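# Two robot arms tie a tight knot in a rope

## Task

Using the two arms, make a knot in the rope and pull it tight, so that it stays tied once the robot lets go.

## Robot and tools

The robot has two arms, left_arm and right_arm, each ending in a two-finger gripper. The task is to tie the rope into a firm knot. If the rope or any object leaves the table, or is set down off it and left, the task fails. No part of the rope may sink more than about a finger's width below the table top. Loose objects may get brief nudges from outside. finished_scene(scene) ends a scene for good, and the knot has to hold on its own. Scene 1 is practice and may be skipped, but damage done there still counts against later scenes.

Frame. All positions use the scene frame. The origin sits at table-top height, midway between the nominal arm bases. +x points out over the table, +z points up, and left_arm is on the +y side. Arm names do not match image sides. Calibrated bases: left_arm at (+0.019, +0.254, 0) m, right_arm at (+0.026, -0.228, 0) m, each turned slightly about z. A camera stand is fixed behind the arms. Each gripper's fingers point along its own +z axis and open and close along its y axis. end_effector_position is the point between the pads, roughly 1 cm short of the fingertips. Reported position and orientation can be off by a few centimetres, more at long reach.

execute_actions(actions, cameras). actions is a list of actions. Each action is a table of up to 15 rows, one row per 1/30 s step. A short table repeats its last row for the remaining steps. Each row is a single list of 14 numbers, each between -1 and 1, covering both arms even if only one moves. The order is left_arm dx, dy, dz, rx, ry, rz, opening, then right_arm in the same order. dx..rz are offsets, not poses. They are measured along scene-frame axes from that arm's Hand target as it stood when the action began. Every row counts from that same start, not from the previous row. Rotation is about the Hand target's position, and rx, ry, rz together form one rotation vector. Scale: 1.0 equals 0.6 m or 180 degrees. Sending the same offset again moves the arm further. Sending six zeros re-commands the current Hand target. The opening is absolute: +1 is fully open (0.094 m) and -1 is closed. An empty actions list returns state plus images, and gives the scene number. cameras takes names (cam_high, cam_low, cam_left_wrist, cam_right_wrist), ["all"], or []. An unknown name invalidates the call.

move(target, speed, blend, opening_speed, grip_force, blocking, cameras). target is either one 14-number row or a list of up to 15 such rows, with the same layout and scale as above. Every row is an offset from the same starting Hand targets, not from the row before it. Paths are straight and all end together. They take at least 0.5 s, and they are cut off at 10 s even if short of the target. speed is the top speed in m/s, from 0.002 to 2.9, default 0.25. It can be one value or one per target. Turning is capped at twice speed in rad/s. blend is a corner-rounding distance in metres; the default 0 means stop at each row. opening_speed is the rate of change of the opening, per second on the -1..1 scale, minimum 0.2. grip_force is the force per pad in newtons, from 10 to 50 (full); it can be one value or one per arm, and it stays set. Lower forces close slowly. Paths do not avoid obstacles or the other arm. The grippers lag behind and overshoot more at high speed. Do not route a path close to an arm's own base, because it can flip the shoulder. A faster move, or a target set further past a contact, makes the contact harder. The result line "move:" reports done, off_target, moving, held or fault. An arm not named in that line is done, meaning within 10 mm and 2 degrees. limits=paced means the command was clipped; limits=held means steps were withheld.

wait(seconds 0-10) lets time run with commands held. stop brakes a running move. zoom_image(camera, region [x0,y0,x1,y1]) gives a close-up of the latest image. Pixels start at the top-left, and the region can be at most 504x504. Images are 672x504.

Results. Hand target is the last commanded pose after clipping. The gripper often settles short of it. Re-send the command, or send the missing distance as an offset. Orientation commands are clipped to within 40 degrees of the measured orientation. grip_measured uses the opening scale. With nothing held it reads up to 2.5 mm wide. When squeezing, it reads narrower than the part. To release, command an opening well above grip_measured. Joint torques include gravity; joints 1-3 wrap at ±28 N m. "within noise" velocities mean the arm is at rest. Calls of actions list some end_effector_position values per step. Joint ranges (rad): waist -2.618..3.054, shoulder 0..3.142, elbow 0..3.142 (straight at 2.901), wrist pitch ±1.571, wrist yaw ±1.571, wrist roll ±2.094.

Things to avoid. Do not drop anything, release moving parts, slam, strike, or push hard. Keep the arms from colliding or pressing on each other, and never close one gripper on the other's fingers; that can end the scene. Keep wrist-camera cables from rubbing on things, since cable contact counts as touching. A blocked arm keeps pushing until it is commanded back. Motors heat up when holding loads, staying stretched out or pushing against something. MOTOR HOT shows at 75 °C. At 90 °C the arm folds and goes idle. At 100 °C it collapses. Check the pose after each move and correct any tilt. Time counts, including time spent thinking, so act promptly and smoothly.

Each tool is called after "Emit:" in YAML: its name, and indented under it one key for each argument.

## Session

Emit:
execute_actions:
  actions: []
  cameras: ["cam_high", "cam_left_wrist", "cam_right_wrist"]

Scene clock: 0.00 s.
left_arm: end_effector_position=(+0.4116, +0.2831, +0.1043) grip_measured=+1.000 end_effector_quat_wxyz=(+0.599, -0.048, +0.798, +0.037) | right_arm: end_effector_position=(+0.4242, -0.2220, +0.0974) grip_measured=+1.000 end_effector_quat_wxyz=(+0.589, +0.018, +0.806, -0.049)
Joint positions: left_arm=[0.006 1.523 0.344 0.895 -0.083 -0.022 0.094] | right_arm=[0.046 1.561 0.372 0.878 0.194 0.003 0.094]
Joint velocities: within noise
Joint torques (N m): no reading
Heat: left arm: 46 °C; right arm: 39 °C.
Hand target: left_arm +0.4123, +0.2832, +0.1051; +0.599, -0.048, +0.799, +0.037 | right_arm +0.4273, -0.2217, +0.1055; +0.599, +0.020, +0.799, -0.047
Tool commands: left_gripper/opening=+1.0 right_gripper/opening=+1.0
Images, in order (width x height): cam_high 672x504, cam_left_wrist 672x504, cam_right_wrist 672x504.

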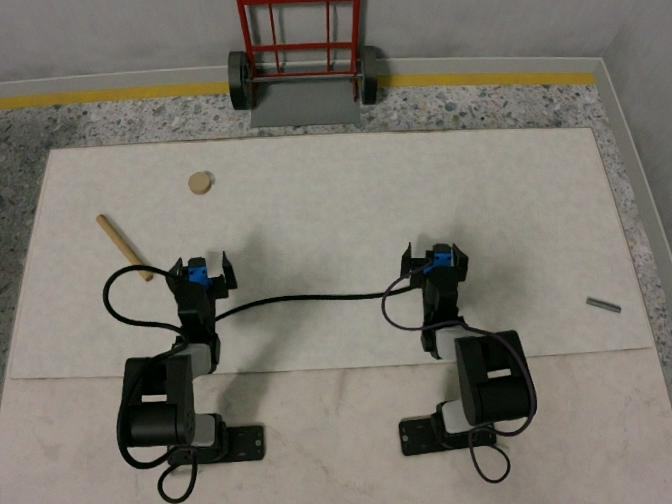

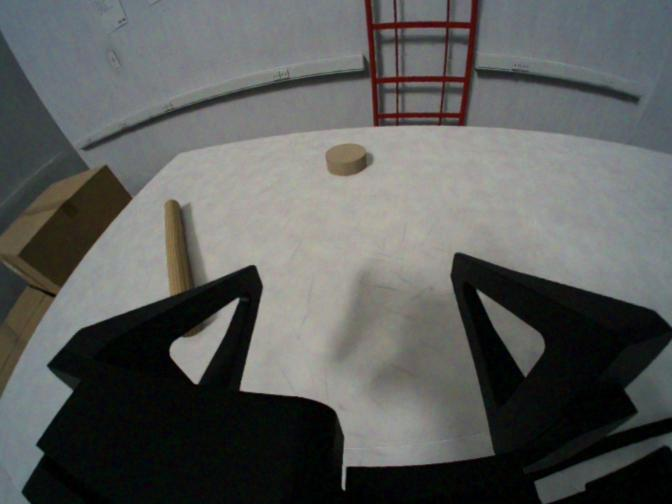

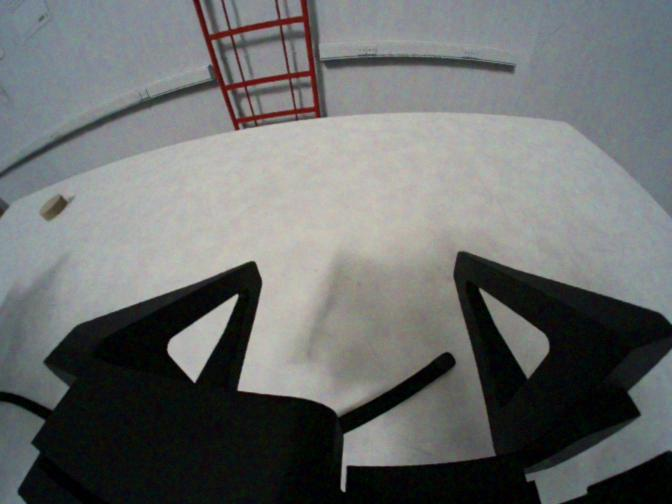

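Emit:
move:
  target: [-0.162,-0.064,0.0,-0.1182,0.0876,0.5092,1.0, -0.212,0.036,0.1575,0.4877,0.4302,-0.3263,-0.3]
  speed: 0.45
  cameras: ["cam_high","cam_left_wrist"]

Scene clock: 54.27 s.
left_arm: end_effector_position=(+0.3144, +0.2444, +0.1054) grip_measured=+1.000 end_effector_quat_wxyz=(-0.239, +0.651, -0.666, -0.276) | right_arm: end_effector_position=(+0.3042, -0.2008, +0.1941) grip_measured=-0.298 end_effector_quat_wxyz=(-0.179, +0.680, +0.674, +0.228)
Joint positions: left_arm=[-0.431 1.927 1.449 -1.484 -0.655 -2.082 0.094] | right_arm=[-0.305 1.616 1.516 -1.556 -0.583 1.301 0.033]
Joint torques (N m): left_arm=[0.96 -8.75 7.25 -0.71 -0.39 -0.14] | right_arm=[-0.43 -8.29 5.41 0.05 -0.27 0.19]
Heat: left arm: 49 °C; right arm: 43 °C.
Hand target: left_arm +0.3150, +0.2447, +0.1050; -0.271, +0.694, -0.583, -0.325 | right_arm +0.3001, -0.2001, +0.2001; -0.213, +0.674, +0.675, +0.213
Off the commanded pose: left_arm 0.001 m, 13 deg | right_arm 0.007 m, 4 deg.
joint sent to its limit (left arm) — joint 6 (wrist roll), lower limit. The joint targets are off in orientation, not in position.
joint sent to its limit (right arm) — joint 4 (wrist pitch), lower limit. The joint targets are off in orientation, not in position.
move: off_target (left_arm, right_arm)
Images, in order (width x height): cam_high 672x504, cam_left_wrist 672x504.

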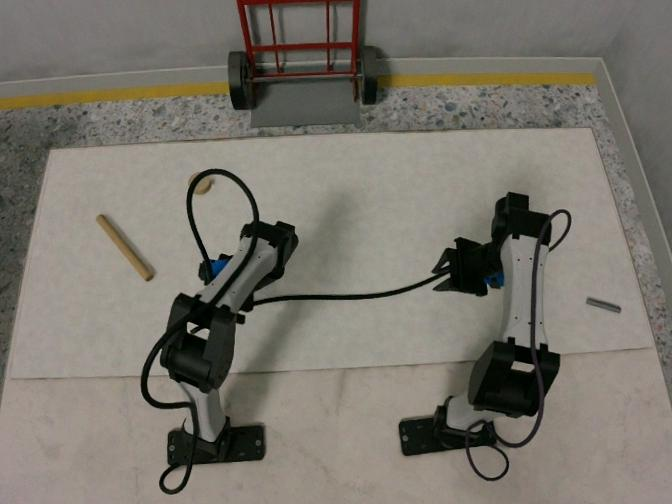

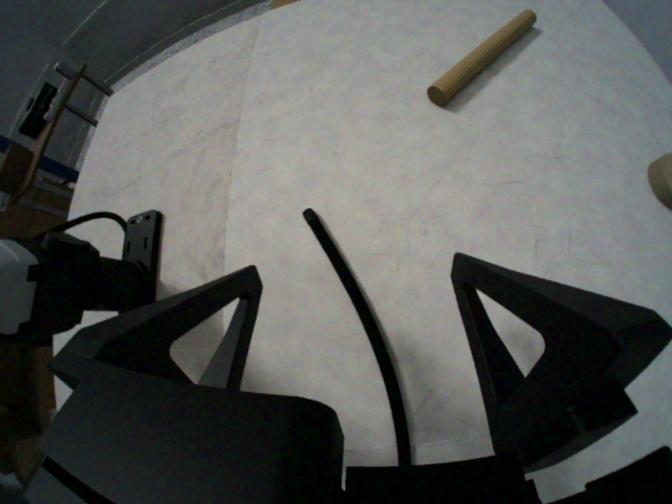

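Emit:
move:
  target:
    - [-0.025,0.025,-0.148,0,0,-0.056,1.0, 0,0,0,0,0,0,-0.3]
    - [-0.025,0.025,-0.148,0,0,-0.056,-1.0, 0,0,0,0,0,0,-0.3]
    - [-0.04,0.12,-0.13,0,0,-0.056,-1.0, 0,0,0,0,0,0,-0.3]
    - [-0.055,0.21,-0.135,0,0,-0.056,-1.0, 0,0,0,0,0,0,-0.3]
  speed: [0.25,0.2,0.25,0.25]
  blend: [0,0,0.02,0]
  cameras: ["cam_high","cam_left_wrist"]

Scene clock: 98.10 s.
left_arm: end_effector_position=(+0.2735, +0.3690, +0.0226) grip_measured=-0.817 end_effector_quat_wxyz=(-0.279, +0.631, -0.650, -0.319) | right_arm: end_effector_position=(+0.3041, -0.2007, +0.1941) grip_measured=-0.298 end_effector_quat_wxyz=(-0.179, +0.680, +0.674, +0.228)
Joint positions: left_arm=[-0.102 1.804 0.861 -0.775 -0.866 -1.681 0.009] | right_arm=[-0.305 1.616 1.516 -1.556 -0.583 1.301 0.033]
Joint torques (N m): left_arm=[0.87 -9.61 4 0.62 -0.6 0.05] | right_arm=[-0.5 -8.28 5.41 0.05 -0.26 0.2]
Heat: left arm: 53 °C; right arm: 46 °C.
Hand target: left_arm +0.2820, +0.3707, +0.0240; -0.298, +0.640, -0.641, -0.300 | right_arm +0.3001, -0.2000, +0.2001; -0.213, +0.674, +0.675, +0.213
Off the commanded pose: left_arm 0.009 m, 3 deg | right_arm 0.007 m, 4 deg.
joint sent to its limit (right arm) — joint 4 (wrist pitch), lower limit. The joint targets are off in orientation, not in position.
move: off_target (left_arm, right_arm); target 2's new opening was sent with left_arm's hand 0.008 m and 4 deg from that target
Images, in order (width x height): cam_high 672x504, cam_left_wrist 672x504.

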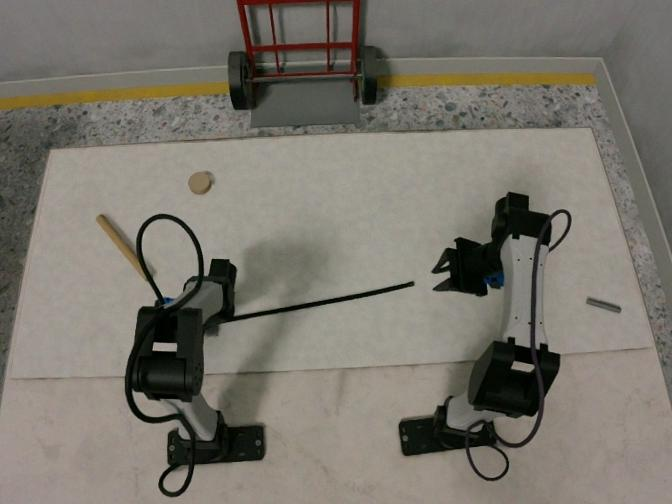

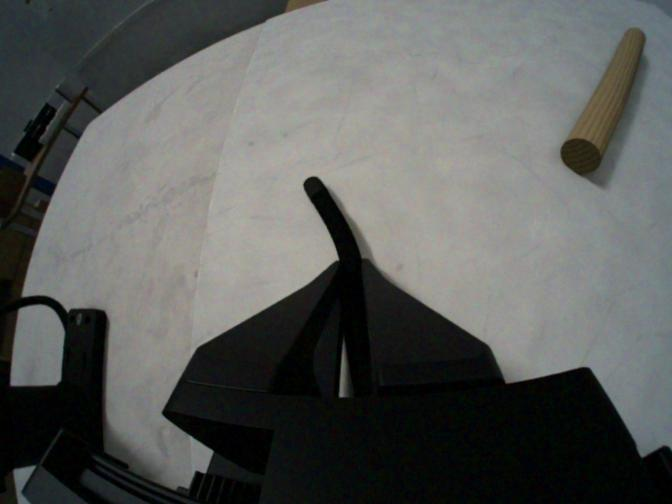

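Emit:
move:
  target:
    - [0.13,-0.218,0.143,0,0,-0.167,-1.0, 0,-0.083,0.033,0,0,0,-0.3]
    - [0.263,-0.551,0.177,0,0,-0.5,-1.0, 0,-0.083,0.033,0,0,0,-0.3]
    - [0.263,-0.718,0.16,0,0,-0.5,-1.0, 0,-0.083,0.033,0,0,0,-0.3]
    - [0.13,-0.7845,0.127,0,0,-0.5,-1.0, 0,-0.083,0.033,0,0,0,-0.3]
    - [-0.012,-0.7845,0.093,0,0,-0.5,-1.0, 0,-0.083,0.033,0,0,0,-0.3]
    - [-0.028,-0.7845,0.135,0,0,-0.5,-1.0, 0,-0.083,0.033,0,0,0,-0.3]
    - [-0.028,-0.643,0.135,0,0,-0.5,-1.0, 0,-0.083,0.033,0,0,0,-0.3]
    - [-0.003,-0.668,-0.008,0,0,-0.5,-1.0, 0,-0.083,0.033,0,0,0,-0.3]
  speed: [0.35,0.35,0.3,0.3,0.25,0.25,0.25,0.15]
  blend: [0.03,0.03,0.03,0.03,0.02,0.015,0.015,0]
  cameras: ["cam_high","cam_left_wrist"]

Emit:
zoom_image:
  camera: "cam_high"
  region: [240, 220, 440, 370]

Scene clock: 128.07 s.
left_arm: end_effector_position=(+0.2833, -0.0293, +0.0320) grip_measured=-0.818 end_effector_quat_wxyz=(+0.434, -0.008, +0.901, +0.002) | right_arm: end_effector_position=(+0.3008, -0.2468, +0.2053) grip_measured=-0.298 end_effector_quat_wxyz=(-0.130, +0.709, +0.644, +0.257)
Joint positions: left_arm=[-1.178 1.827 0.889 -0.171 -0.8 -0.968 0.009] | right_arm=[-0.476 1.569 1.516 -1.557 -0.583 1.23 0.033]
Joint torques (N m): left_arm=[0.21 -7.31 4.36 1.57 -0.24 0.08] | right_arm=[-0.46 -8.73 7.97 0.16 -0.05 -0.05]
Heat: left arm: 56 °C; right arm: 48 °C.
Hand target: left_arm +0.2802, -0.0300, +0.0191; +0.423, +0.001, +0.906, +0.001 | right_arm +0.3000, -0.2499, +0.2198; -0.213, +0.674, +0.675, +0.213
Off the commanded pose: left_arm 0.013 m, 2 deg | right_arm 0.015 m, 12 deg.
joint sent to its limit (right arm) — joint 4 (wrist pitch), lower limit. The joint targets are off in orientation, not in position.
move: off_target (left_arm, right_arm); blend cut to 0.0135 m at target 5, 0.0135 m at target 6
Images, in order (width x height): cam_high 672x504, cam_left_wrist 672x504.

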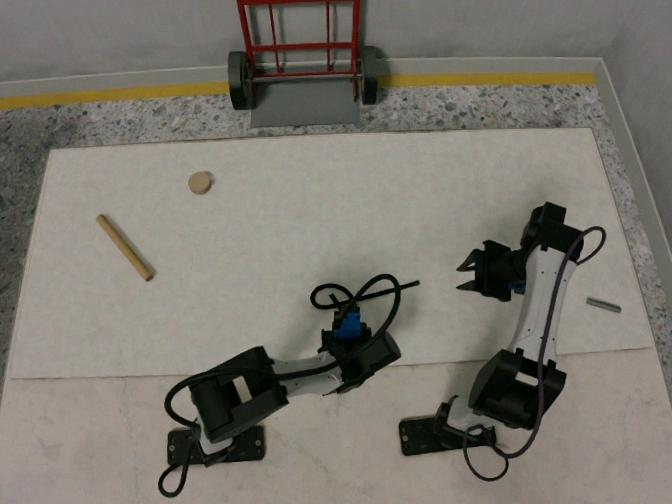

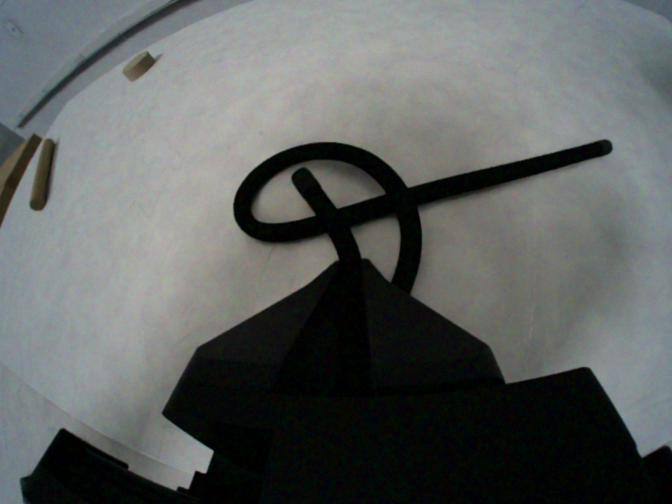

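Scaled by 2.520 from the camera's 672x504 image, which has a finer 960x720 frame.

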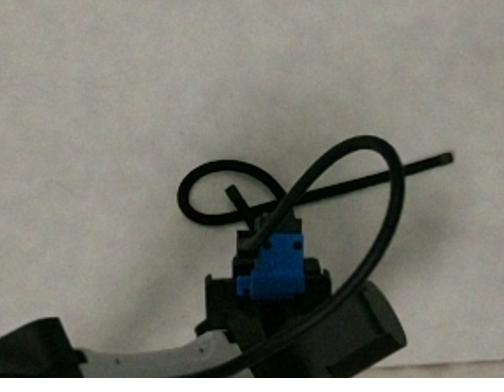

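Emit:
move:
  target:
    - [-0.04,0,0.025,0,0,0,-1.0, 0,0,0,0,0,0,-0.3]
    - [-0.083,0,0.025,0,0,0,-1.0, 0,0,0,0,0,0,-0.3]
    - [-0.083,0,-0.006,0,0,0,-1.0, 0,0,0,0,0,0,-0.3]
    - [-0.083,0,-0.006,0,0,0,-0.45, 0,0,0,0,0,0,-0.3]
    - [-0.16,0,0.06,0,0,0,-0.45, 0,0,0,0,0,0,-0.3]
    - [-0.15,0.15,0.25,0,0,0,-0.45, 0.02,0.2,-0.05,0,0,0.055,-0.3]
    - [-0.1,0.38,0.3,0,0,0,-0.45, 0.025,0.425,-0.2,0,0,0.055,-0.3]
  speed: [0.2,0.2,0.15,0.15,0.25,0.4,0.4]
  blend: [0.01,0.01,0,0,0.02,0.03,0]
  cameras: ["cam_high","cam_right_wrist"]

Emit:
zoom_image:
  camera: "cam_high"
  region: [240, 220, 440, 370]

Scene clock: 235.87 s.
left_arm: end_effector_position=(+0.2197, +0.1992, +0.2012) grip_measured=-0.452 end_effector_quat_wxyz=(+0.422, -0.002, +0.906, +0.005) | right_arm: end_effector_position=(+0.3146, +0.0049, +0.1021) grip_measured=-0.298 end_effector_quat_wxyz=(-0.235, +0.610, +0.731, +0.195)
Joint positions: left_arm=[-0.731 0.632 0.794 -1 -0.526 -0.498 0.026] | right_arm=[0.356 1.788 1.329 -0.953 -0.603 1.848 0.033]
Joint torques (N m): left_arm=[0.83 0.34 6.13 1.97 -0.18 0.1] | right_arm=[0.29 -8.32 5.65 0.74 -0.03 0.22]
Heat: left arm: 54 °C; right arm: 54 °C.
Hand target: left_arm +0.2203, +0.1980, +0.1992; +0.423, +0.001, +0.906, +0.001 | right_arm +0.3151, +0.0052, +0.0999; -0.231, +0.613, +0.730, +0.194
Off the commanded pose: left_arm 0.002 m, 1 deg | right_arm 0.002 m, 1 deg.
move: done; blend cut to 0.0093 m at target 2; target 4's new opening was sent with left_arm's hand 0.017 m and 3 deg from that target
Images, in order (width x height): cam_high 672x504, cam_right_wrist 672x504.

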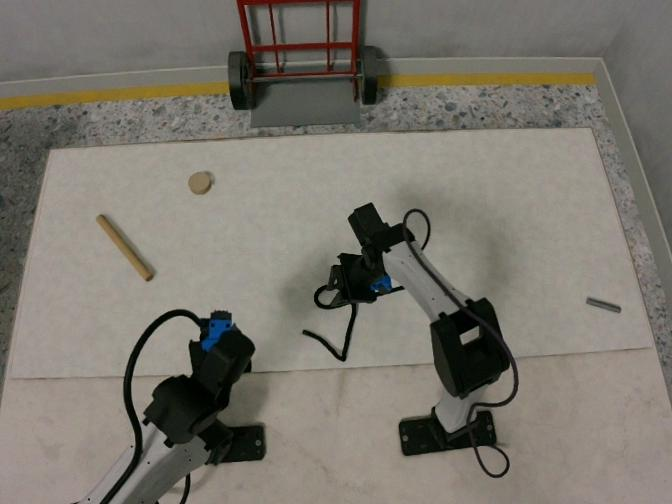

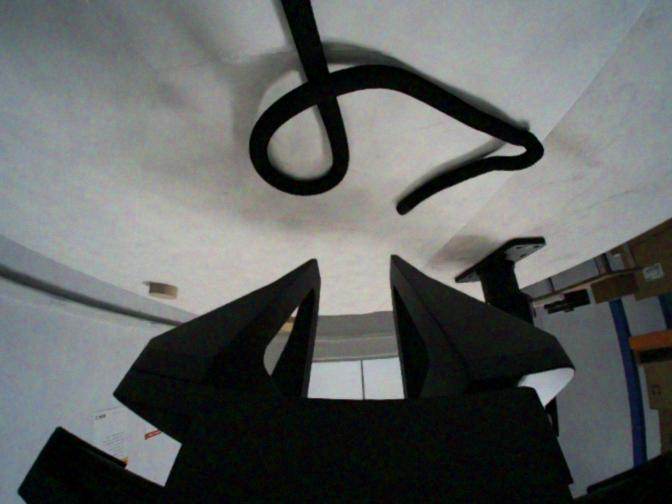

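Scaled by 2.520 from the camera's 672x504 image, which has a finer 960x720 frame.

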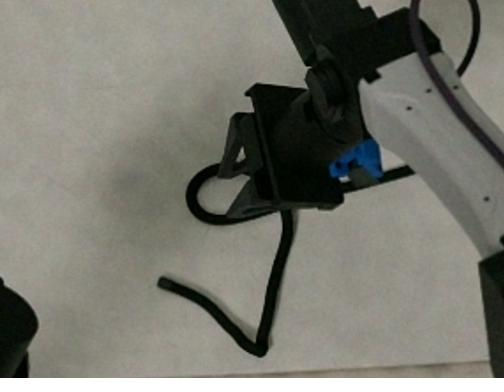

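Emit:
move:
  target:
    - [0.05,-0.05,0.03,-0.18,0.18,0.2,-0.3, -0.075,-0.06,0.12,-0.051,-0.288,0.30,-0.3]
    - [0.173,-0.247,-0.165,-0.3645,0.3645,0.3977,-0.3, -0.12,0.041,-0.02,-0.1019,-0.5766,0.5994,0.3]
  speed: [0.5,0.5]
  blend: [0.03,0]
  cameras: ["cam_high","cam_left_wrist","cam_right_wrist"]

Scene clock: 360.73 s.
left_arm: end_effector_position=(+0.3247, +0.0504, +0.1030) grip_measured=-0.302 end_effector_quat_wxyz=(+0.206, +0.670, -0.681, +0.212) | right_arm: end_effector_position=(+0.2433, +0.0278, +0.0905) grip_measured=+0.298 end_effector_quat_wxyz=(+0.366, -0.448, +0.789, +0.208)
Joint positions: left_arm=[-0.364 1.726 1.264 -0.886 0.561 -1.952 0.033] | right_arm=[0.704 1.189 0.511 -0.042 -0.212 -0.181 0.061]
Joint torques (N m): left_arm=[0.55 -9.02 5.61 0.95 0.32 -0.13] | right_arm=[-0.13 -2.15 6.23 2.18 -0.06 -0.06]
Heat: left arm: 46 °C; right arm: 55 °C.
Hand target: left_arm +0.3241, +0.0498, +0.1001; +0.213, +0.674, -0.675, +0.212 | right_arm +0.2431, +0.0298, +0.0878; +0.366, -0.453, +0.785, +0.211
Off the commanded pose: left_arm 0.003 m, 1 deg | right_arm 0.003 m, 1 deg.
move: done
Images, in order (width x height): cam_high 672x504, cam_left_wrist 672x504, cam_right_wrist 672x504.

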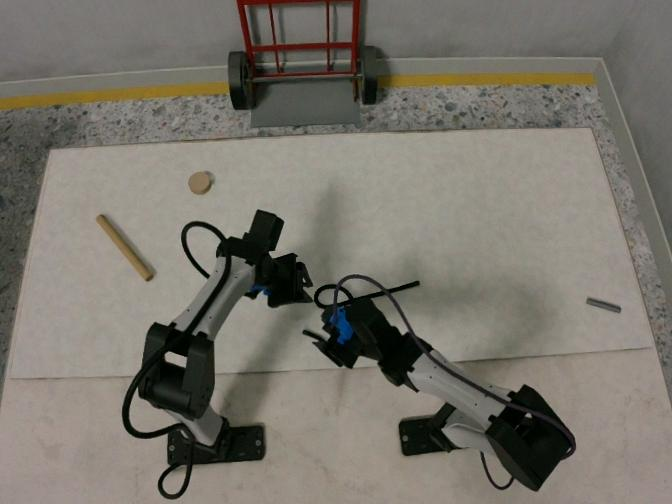

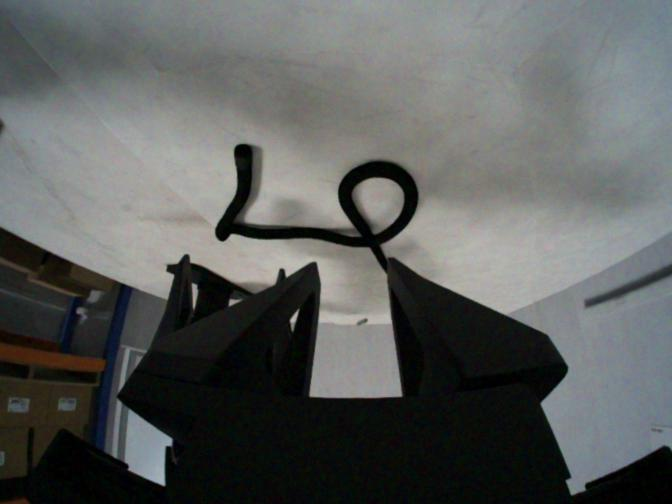

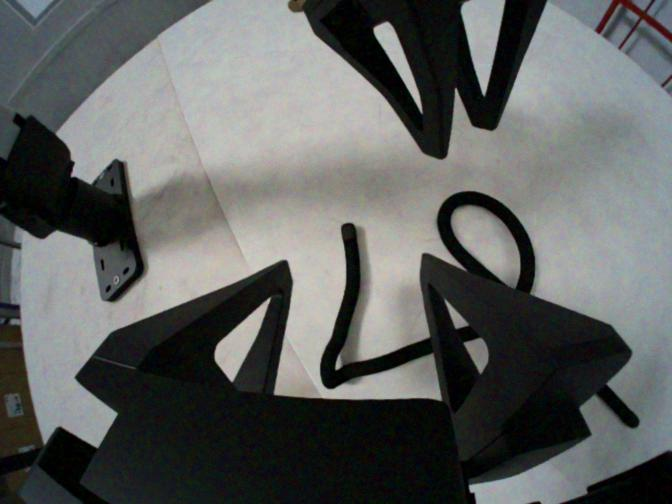

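Emit:
move:
  target:
    - [-0.01,-0.095,-0.138,0,0,0,-0.3, 0,0,-0.121,0,0,0,0.3]
    - [-0.01,-0.095,-0.138,0,0,0,-1.0, 0,0,-0.121,0,0,0,-1.0]
  speed: [0.2,0.2]
  cameras: ["cam_left_wrist","cam_right_wrist"]

Scene clock: 381.90 s.
left_arm: end_effector_position=(+0.3202, -0.0084, +0.0282) grip_measured=-0.819 end_effector_quat_wxyz=(-0.222, -0.651, +0.692, -0.220) | right_arm: end_effector_position=(+0.2482, +0.0350, +0.0278) grip_measured=-0.829 end_effector_quat_wxyz=(+0.385, -0.450, +0.776, +0.217)
Joint positions: left_arm=[-0.512 1.89 1.129 -0.5 0.566 -2.082 0.008] | right_arm=[0.704 1.469 0.34 0.453 -0.223 -0.188 0.008]
Joint torques (N m): left_arm=[-0.28 -8.65 5.44 1.07 0.01 -0.13] | right_arm=[-0.12 -2.71 4.41 1.85 0.07 0.02]
Heat: left arm: 52 °C; right arm: 49 °C.
Hand target: left_arm +0.3180, -0.0073, +0.0172; +0.213, +0.674, -0.675, +0.212 | right_arm +0.2431, +0.0299, +0.0154; +0.366, -0.453, +0.785, +0.212
Off the commanded pose: left_arm 0.011 m, 4 deg | right_arm 0.015 m, 2 deg.
joint sent to its limit (left arm) — joint 6 (wrist roll), lower limit. The joint targets are off in orientation, not in position.
move: off_target (left_arm, right_arm); target 2's new opening was sent with left_arm's hand 0.011 m and 3 deg from that target
Images, in order (width x height): cam_left_wrist 672x504, cam_right_wrist 672x504.

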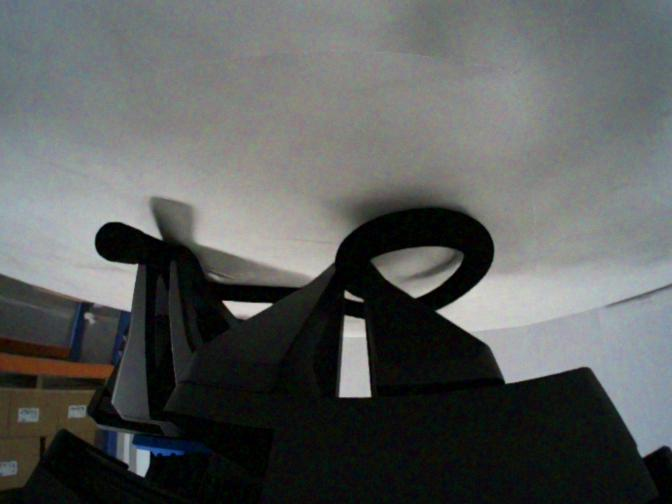

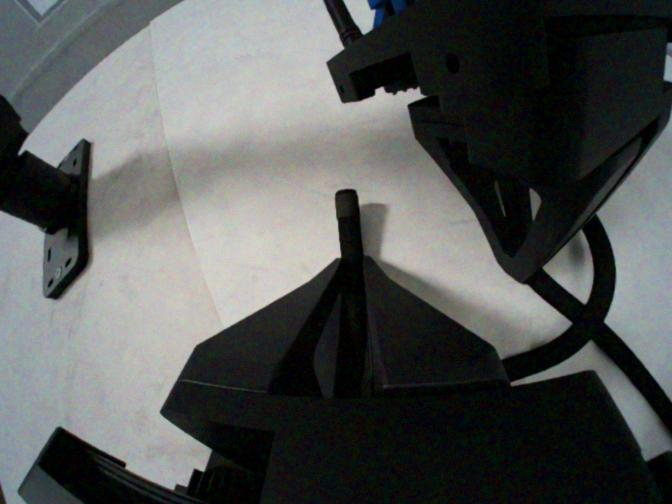

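Emit:
move:
  target:
    - [0,0,0.075,0,0,0,-1.0, -0.02,-0.01,0.05,0,0,-0.12,-1.0]
    - [0,0.025,0.075,0,0,0,-1.0, -0.015,-0.035,0.05,0,0,-0.333,-1.0]
    - [0,0.025,0.075,0,0,0,-1.0, -0.005,-0.035,0.004,0,0,-0.333,-1.0]
  speed: [0.3,0.4,0.15]
  blend: [0.01,0.01,0]
  cameras: ["cam_left_wrist","cam_right_wrist","cam_high"]

Emit:
zoom_image:
  camera: "cam_right_wrist"
  region: [250, 100, 672, 416]

Scene clock: 420.10 s.
left_arm: end_effector_position=(+0.3203, +0.0015, +0.0580) grip_measured=-0.820 end_effector_quat_wxyz=(+0.221, +0.661, -0.684, +0.214) | right_arm: end_effector_position=(+0.2381, +0.0095, +0.0234) grip_measured=-0.829 end_effector_quat_wxyz=(+0.428, -0.009, +0.904, +0.002)
Joint positions: left_arm=[-0.49 1.828 1.184 -0.637 0.563 -2.082 0.008] | right_arm=[1.199 1.639 0.634 -0.183 0.82 1.064 0.008]
Joint torques (N m): left_arm=[0.83 -12.72 5.45 0.76 0.02 -0.14] | right_arm=[-0.91 -3.74 5.42 1.12 0.53 0.24]
Heat: left arm: 57 °C; right arm: 46 °C.
Hand target: left_arm +0.3180, +0.0078, +0.0623; +0.213, +0.674, -0.675, +0.212 | right_arm +0.2401, +0.0088, +0.0177; +0.423, +0.000, +0.906, +0.000
Off the commanded pose: left_arm 0.008 m, 2 deg | right_arm 0.006 m, 1 deg.
joint sent to its limit (left arm) — joint 6 (wrist roll), lower limit. The joint targets still meet the commanded pose.
move: done
Images, in order (width x height): cam_high 672x504, cam_left_wrist 672x504, cam_right_wrist 672x504.

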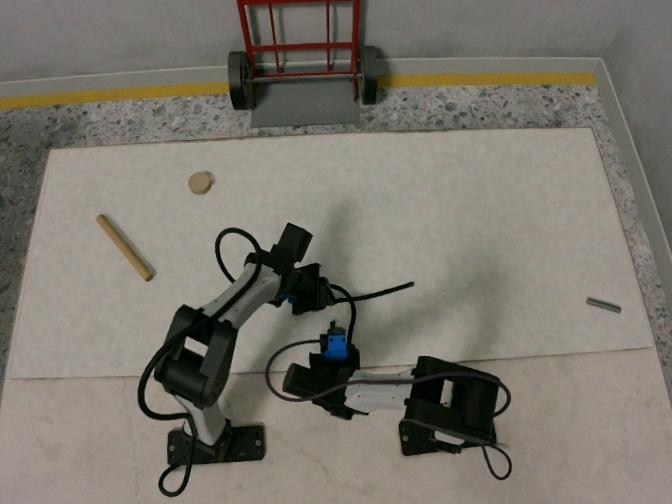

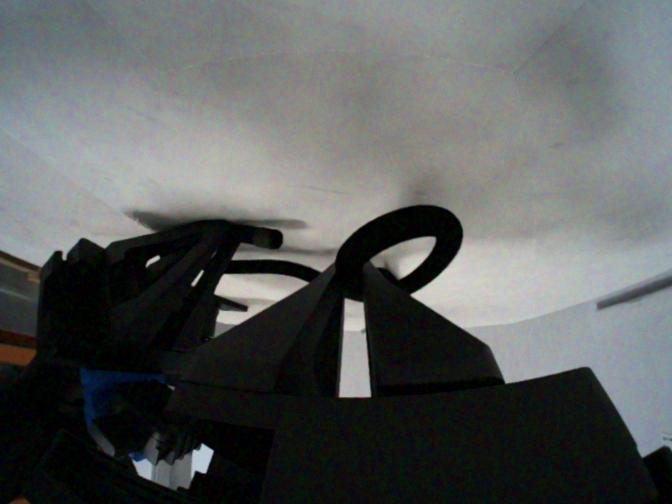

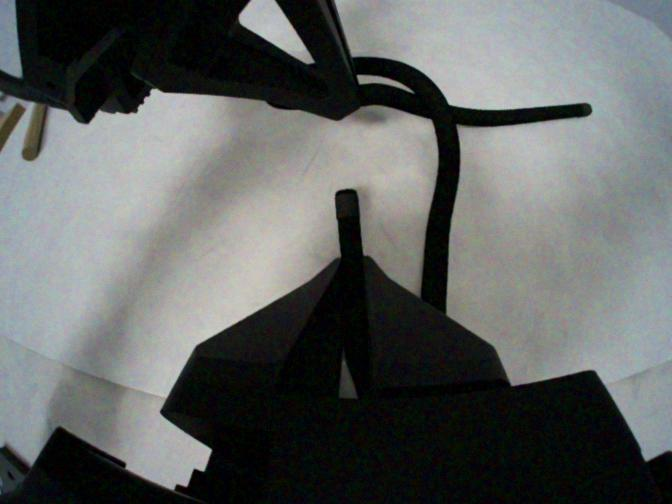

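Scaled by 1.194 from the camera's 672x504 image, which has a finer 960x720 frame.

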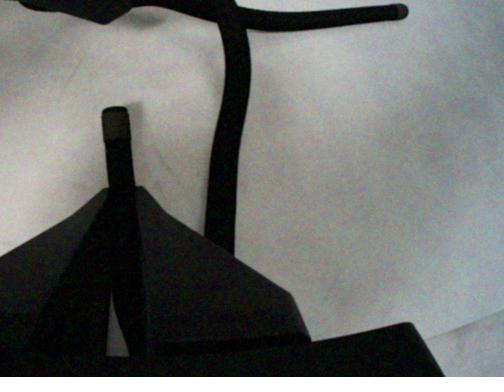

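Emit:
move:
  target:
    - [0,0,0.008,0,0,0,-1.0, 0.0925,0.0,0.003,0,0,0,-1.0]
  speed: [0.12]
  cameras: ["cam_left_wrist","cam_right_wrist"]

Scene clock: 446.70 s.
left_arm: end_effector_position=(+0.3188, +0.0040, +0.0591) grip_measured=-0.820 end_effector_quat_wxyz=(+0.220, +0.664, -0.683, +0.210) | right_arm: end_effector_position=(+0.2943, +0.0019, +0.0253) grip_measured=-0.829 end_effector_quat_wxyz=(+0.434, +0.006, +0.901, -0.009)
Joint positions: left_arm=[-0.488 1.821 1.184 -0.651 0.558 -2.082 0.008] | right_arm=[1.001 1.693 0.668 -0.012 0.762 0.849 0.008]
Joint torques (N m): left_arm=[0.62 -12.67 6.43 0.73 0.07 -0.14] | right_arm=[-0.58 -4.45 6.22 1.48 0.17 -0.07]
Heat: left arm: 64 °C; right arm: 45 °C.
Hand target: left_arm +0.3180, +0.0078, +0.0671; +0.213, +0.674, -0.675, +0.212 | right_arm +0.2956, +0.0088, +0.0194; +0.423, +0.000, +0.906, +0.000
Off the commanded pose: left_arm 0.009 m, 2 deg | right_arm 0.009 m, 2 deg.
joint sent to its limit (left arm) — joint 6 (wrist roll), lower limit. The joint targets still meet the commanded pose.
move: done
Images, in order (width x height): cam_left_wrist 672x504, cam_right_wrist 672x504.

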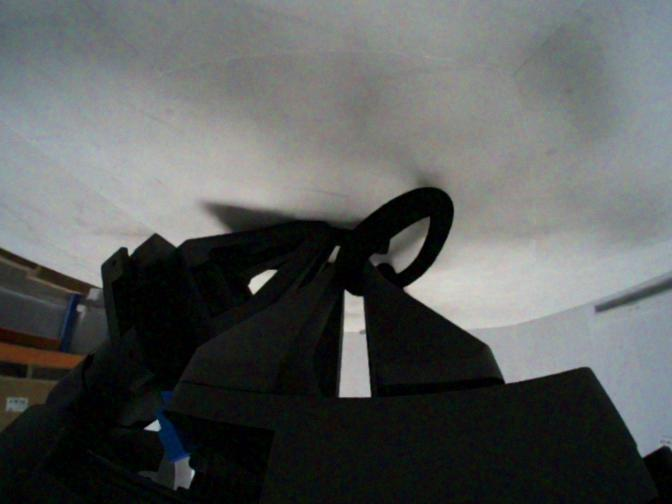

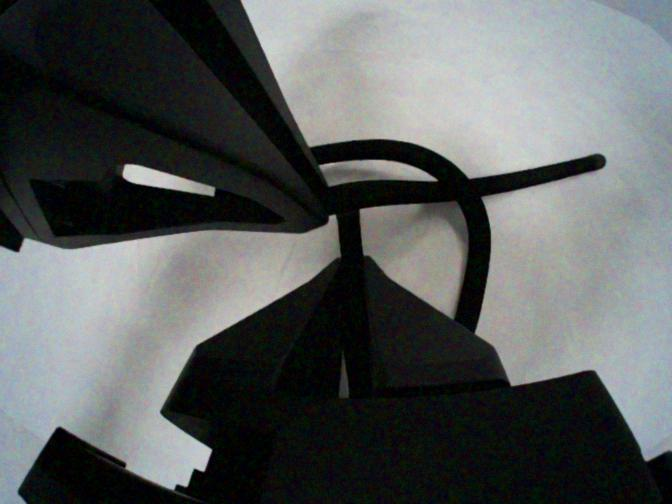

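Emit:
move:
  target:
    - [0,0,-0.022,0,0,0,-1.0, 0,0,0,0,0,0,-1.0]
    - [0,0,-0.022,0,0,0,-0.5, 0,0,0,0,0,0,-1.0]
    - [0.02,0.04,0.11,0,0,0,-0.5, 0,0,0,0,0,0,-1.0]
    - [0.078,0.0,0.06,0.0872,-0.0872,-0.4945,-0.35, 0,0,0,0,0,0,-1.0]
  speed: [0.1,0.1,0.2,0.5]
  blend: [0,0,0.02,0]
  cameras: ["cam_left_wrist","cam_right_wrist","cam_high"]

Scene clock: 495.10 s.
left_arm: end_effector_position=(+0.3636, +0.0066, +0.1056) grip_measured=-0.352 end_effector_quat_wxyz=(-0.074, -0.010, +0.996, -0.047) | right_arm: end_effector_position=(+0.2943, +0.0023, +0.0254) grip_measured=-0.829 end_effector_quat_wxyz=(+0.434, +0.004, +0.901, -0.009)
Joint positions: left_arm=[-0.589 2.283 2.193 -1.554 0.159 -0.573 0.03] | right_arm=[1.001 1.693 0.668 -0.01 0.761 0.843 0.008]
Joint torques (N m): left_arm=[-0.03 -12.55 8.18 0.02 -0.18 0.11] | right_arm=[-0.58 -4.48 6.2 1.47 0.17 -0.01]
Heat: left arm: 66 °C; right arm: 47 °C.
Hand target: left_arm +0.3648, +0.0077, +0.1030; -0.131, +0.001, +0.991, +0.001 | right_arm +0.2956, +0.0087, +0.0194; +0.423, +0.000, +0.906, +0.000
Off the commanded pose: left_arm 0.003 m, 9 deg | right_arm 0.009 m, 2 deg.
joint sent to its limit (left arm) — joint 4 (wrist pitch), lower limit. The joint targets are off in orientation, not in position.
move: off_target (left_arm); target 4's new opening was sent with left_arm's hand 0.003 m and 9 deg from that target
Images, in order (width x height): cam_high 672x504, cam_left_wrist 672x504, cam_right_wrist 672x504.

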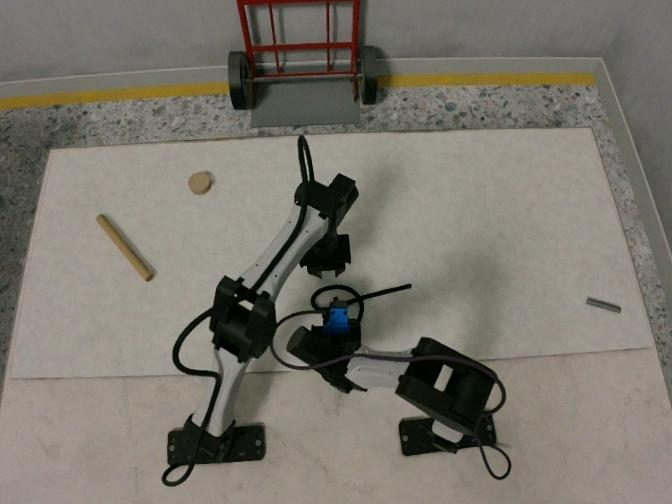

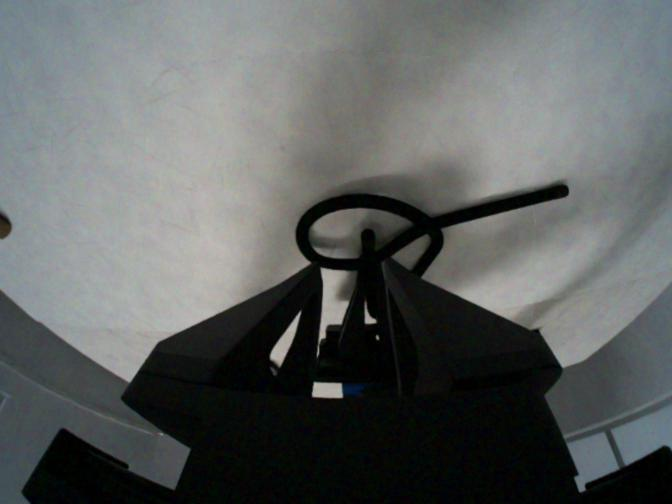

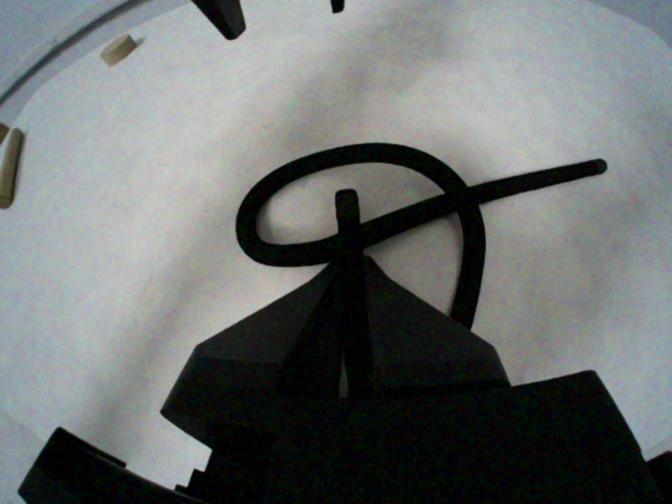

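Emit:
move:
  target:
    - [-0.045,-0.013,-0.095,0,0,0,-0.35, 0,0,0,0,0,0,-1.0]
  speed: [0.2]
  cameras: ["cam_left_wrist","cam_right_wrist"]

Scene clock: 512.90 s.
left_arm: end_effector_position=(+0.3343, -0.0001, +0.0512) grip_measured=-0.352 end_effector_quat_wxyz=(-0.136, +0.005, +0.991, -0.002) | right_arm: end_effector_position=(+0.2943, +0.0023, +0.0254) grip_measured=-0.829 end_effector_quat_wxyz=(+0.434, +0.004, +0.901, -0.009)
Joint positions: left_arm=[-0.642 2.357 2.082 -1.518 0.158 -0.583 0.03] | right_arm=[1.001 1.693 0.668 -0.01 0.761 0.843 0.008]
Joint torques (N m): left_arm=[0.27 -14.05 5.74 0.06 -0.12 -0.12] | right_arm=[-0.59 -4.48 6.15 1.47 0.17 -0.01]
Heat: left arm: 72 °C; right arm: 47 °C.
Hand target: left_arm +0.3378, -0.0001, +0.0461; -0.130, +0.001, +0.991, +0.001 | right_arm +0.2956, +0.0087, +0.0194; +0.423, +0.000, +0.906, +0.000
Off the commanded pose: left_arm 0.006 m, 1 deg | right_arm 0.009 m, 2 deg.
move: done
Images, in order (width x height): cam_left_wrist 672x504, cam_right_wrist 672x504.

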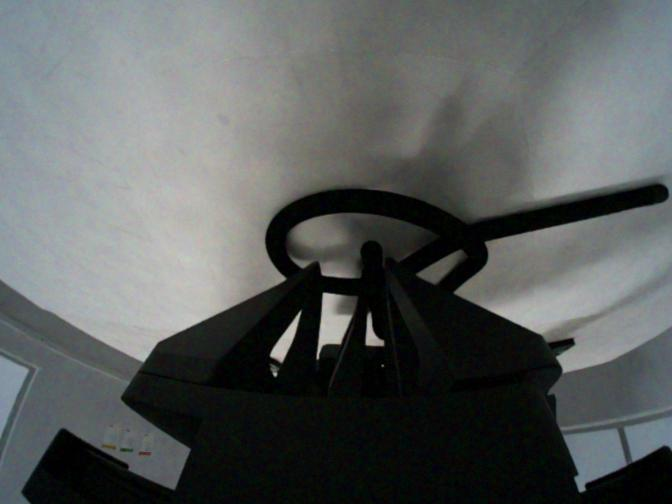

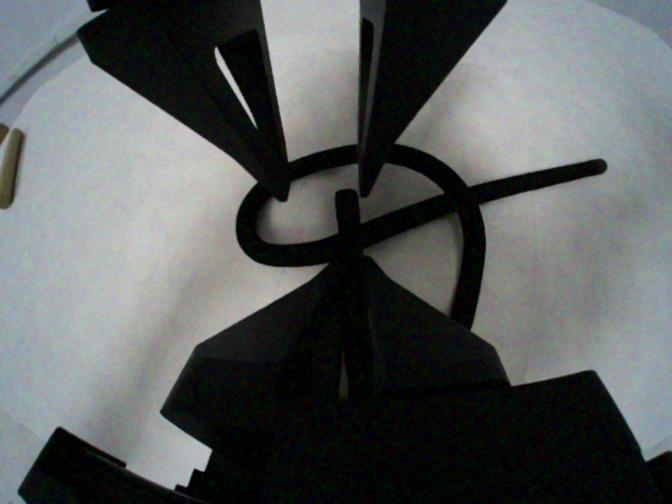

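Emit:
move:
  target:
    - [0.003,-0.02,-0.057,0,0,0,-0.35, 0,0,0,0,0,0,-1.0]
    - [0.003,-0.02,-0.057,0,0,0,-1.0, 0,0,0,0,0,0,-1.0]
    - [0.003,-0.02,-0.057,0,0,0,-1.0, 0,0,0,0,0,0,-0.4]
  speed: [0.12,0.15,0.15]
  cameras: ["cam_left_wrist","cam_right_wrist"]

Scene clock: 535.17 s.
left_arm: end_effector_position=(+0.3370, -0.0078, +0.0247) grip_measured=-0.859 end_effector_quat_wxyz=(-0.135, +0.001, +0.991, -0.001) | right_arm: end_effector_position=(+0.2946, +0.0040, +0.0256) grip_measured=-0.402 end_effector_quat_wxyz=(+0.434, +0.004, +0.901, -0.004)
Joint positions: left_arm=[-0.653 2.4 2.051 -1.443 0.158 -0.603 0.007] | right_arm=[1.001 1.693 0.668 -0.002 0.756 0.843 0.028]
Joint torques (N m): left_arm=[-0.49 -12.92 5.24 0.24 -0.08 -0.1] | right_arm=[-0.59 -4.42 6.16 1.41 0.23 -0.01]
Heat: left arm: 74 °C; right arm: 47 °C.
Hand target: left_arm +0.3396, -0.0120, +0.0118; -0.131, +0.001, +0.991, +0.001 | right_arm +0.2956, +0.0088, +0.0194; +0.423, -0.001, +0.906, +0.000
Off the commanded pose: left_arm 0.014 m, 1 deg | right_arm 0.008 m, 2 deg.
move: off_target (left_arm); target 2's new opening was sent with left_arm's hand 0.014 m and 1 deg from that target
Images, in order (width x height): cam_left_wrist 672x504, cam_right_wrist 672x504.

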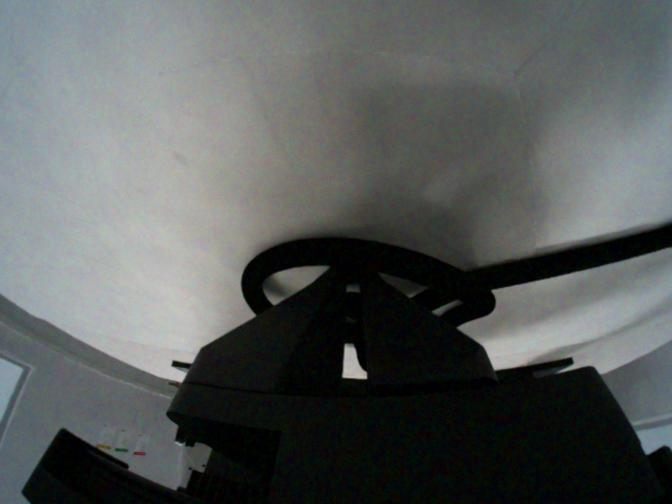

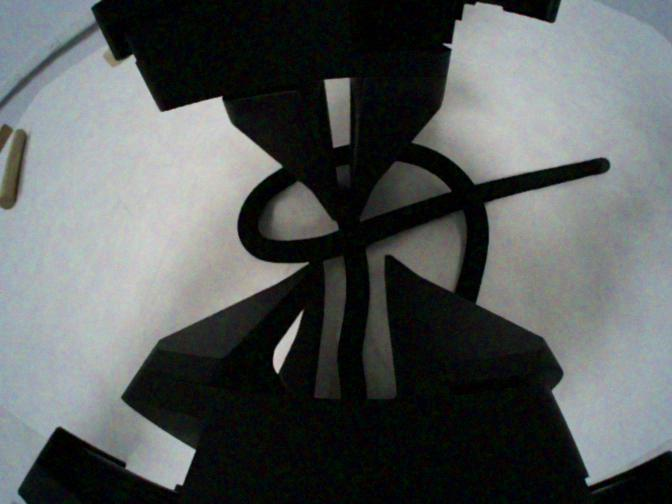

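Emit:
move:
  target:
    - [0,0,0,0,0,0,-1.0, -0.1,0,0.083,0,0,0,-0.4]
    - [-0.005,0.02,0.11,0,0,0,-1.0, -0.076,-0.065,0.28,0.06,0.08,-0.13,0.2]
    - [-0.115,0.22,0.13,0,0,0,-1.0, 0.067,-0.255,0.134,0.1811,0.2360,-0.3884,0.6]
  speed: [0.2,0.35,0.5]
  blend: [0.01,0.03,0]
  cameras: ["cam_high","cam_right_wrist"]

Emit:
zoom_image:
  camera: "cam_high"
  region: [240, 220, 440, 370]

Scene clock: 572.87 s.
left_arm: end_effector_position=(+0.3351, -0.0064, +0.0332) grip_measured=-0.859 end_effector_quat_wxyz=(-0.140, +0.000, +0.990, +0.003) | right_arm: end_effector_position=(+0.2434, +0.0070, +0.0916) grip_measured=-0.402 end_effector_quat_wxyz=(+0.410, +0.031, +0.912, +0.015)
Joint positions: left_arm=[-0.653 2.4 2.082 -1.487 0.158 -0.603 0.007] | right_arm=[1.16 1.461 0.813 -0.543 0.775 1.124 0.028]
Joint torques (N m): left_arm=[0.35 -16.43 7.77 -0.36 -0.11 -0.01] | right_arm=[0.24 -4.64 5.83 1.07 0.6 0.02]
Heat: left arm: 78 °C; right arm: 47 °C. Fold the left arm in close to its base, or ease its load, before you think long.
Hand target: left_arm +0.3381, -0.0061, +0.0443; -0.131, +0.001, +0.991, +0.001 (not the last commanded pose) | right_arm +0.2420, +0.0071, +0.0886; +0.407, +0.026, +0.913, +0.012 (not the last commanded pose)
Tool commands: left_gripper/opening=-1.0 right_gripper/opening=-0.4
Off the commanded pose: left_arm 0.153 m, 1 deg | right_arm 0.177 m, 84 deg.
MOTOR HOT: joint 2 (shoulder) of the left arm reports 78 °C; the controller's stop level is 90 °C. To cool a motor, set the load down, stop pushing, or move to a pose that needs little force.
move: held (right_arm; a check stopped the path), off_target (left_arm; braked when a check withheld steps of right_arm); path passed 1 of 3 targets; target 2's new opening was not sent; target 3's new opening was not sent; limits=held
pose unreachable (right arm): on one or more control steps of this call, first in action 0 (counted from 0), this arm could not follow its commanded pose, so it was not sent that pose on those steps. It may still have moved: this result reports where it is.
cause: moving toward the commanded pose would bring a part of the arm too close to another arm (this arm's wrist (the part past joint 4) and the left arm's forearm (the part past joint 3), 18 mm apart when this arm was first held).
Images, in order (width x height): cam_high 672x504, cam_right_wrist 672x504.

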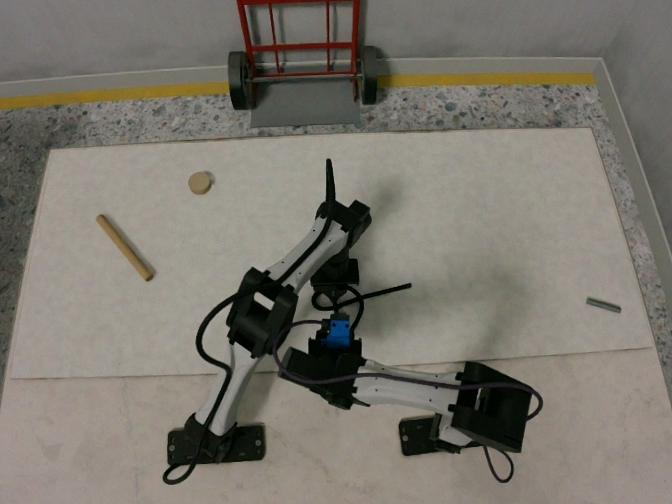

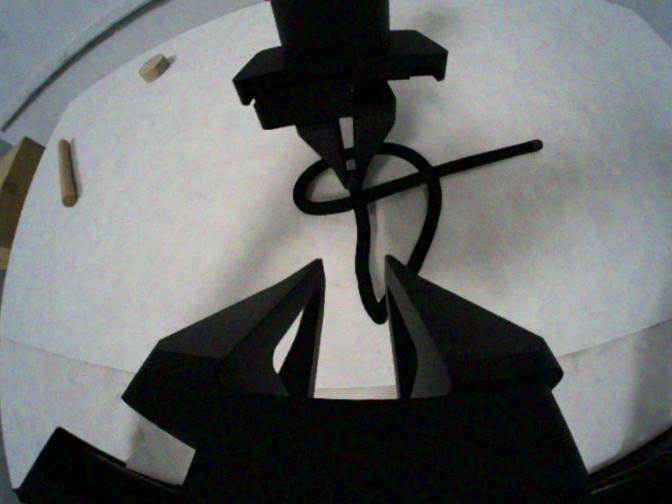

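Scaled by 2.520 from the camera's 672x504 image, which has a finer 960x720 frame.

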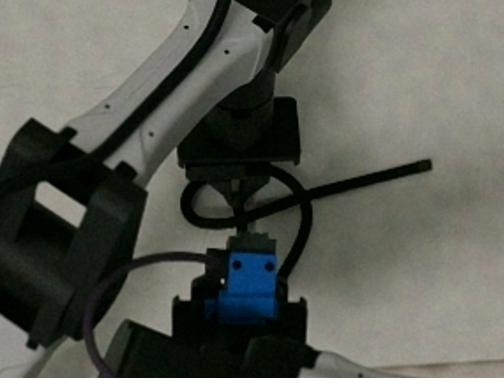

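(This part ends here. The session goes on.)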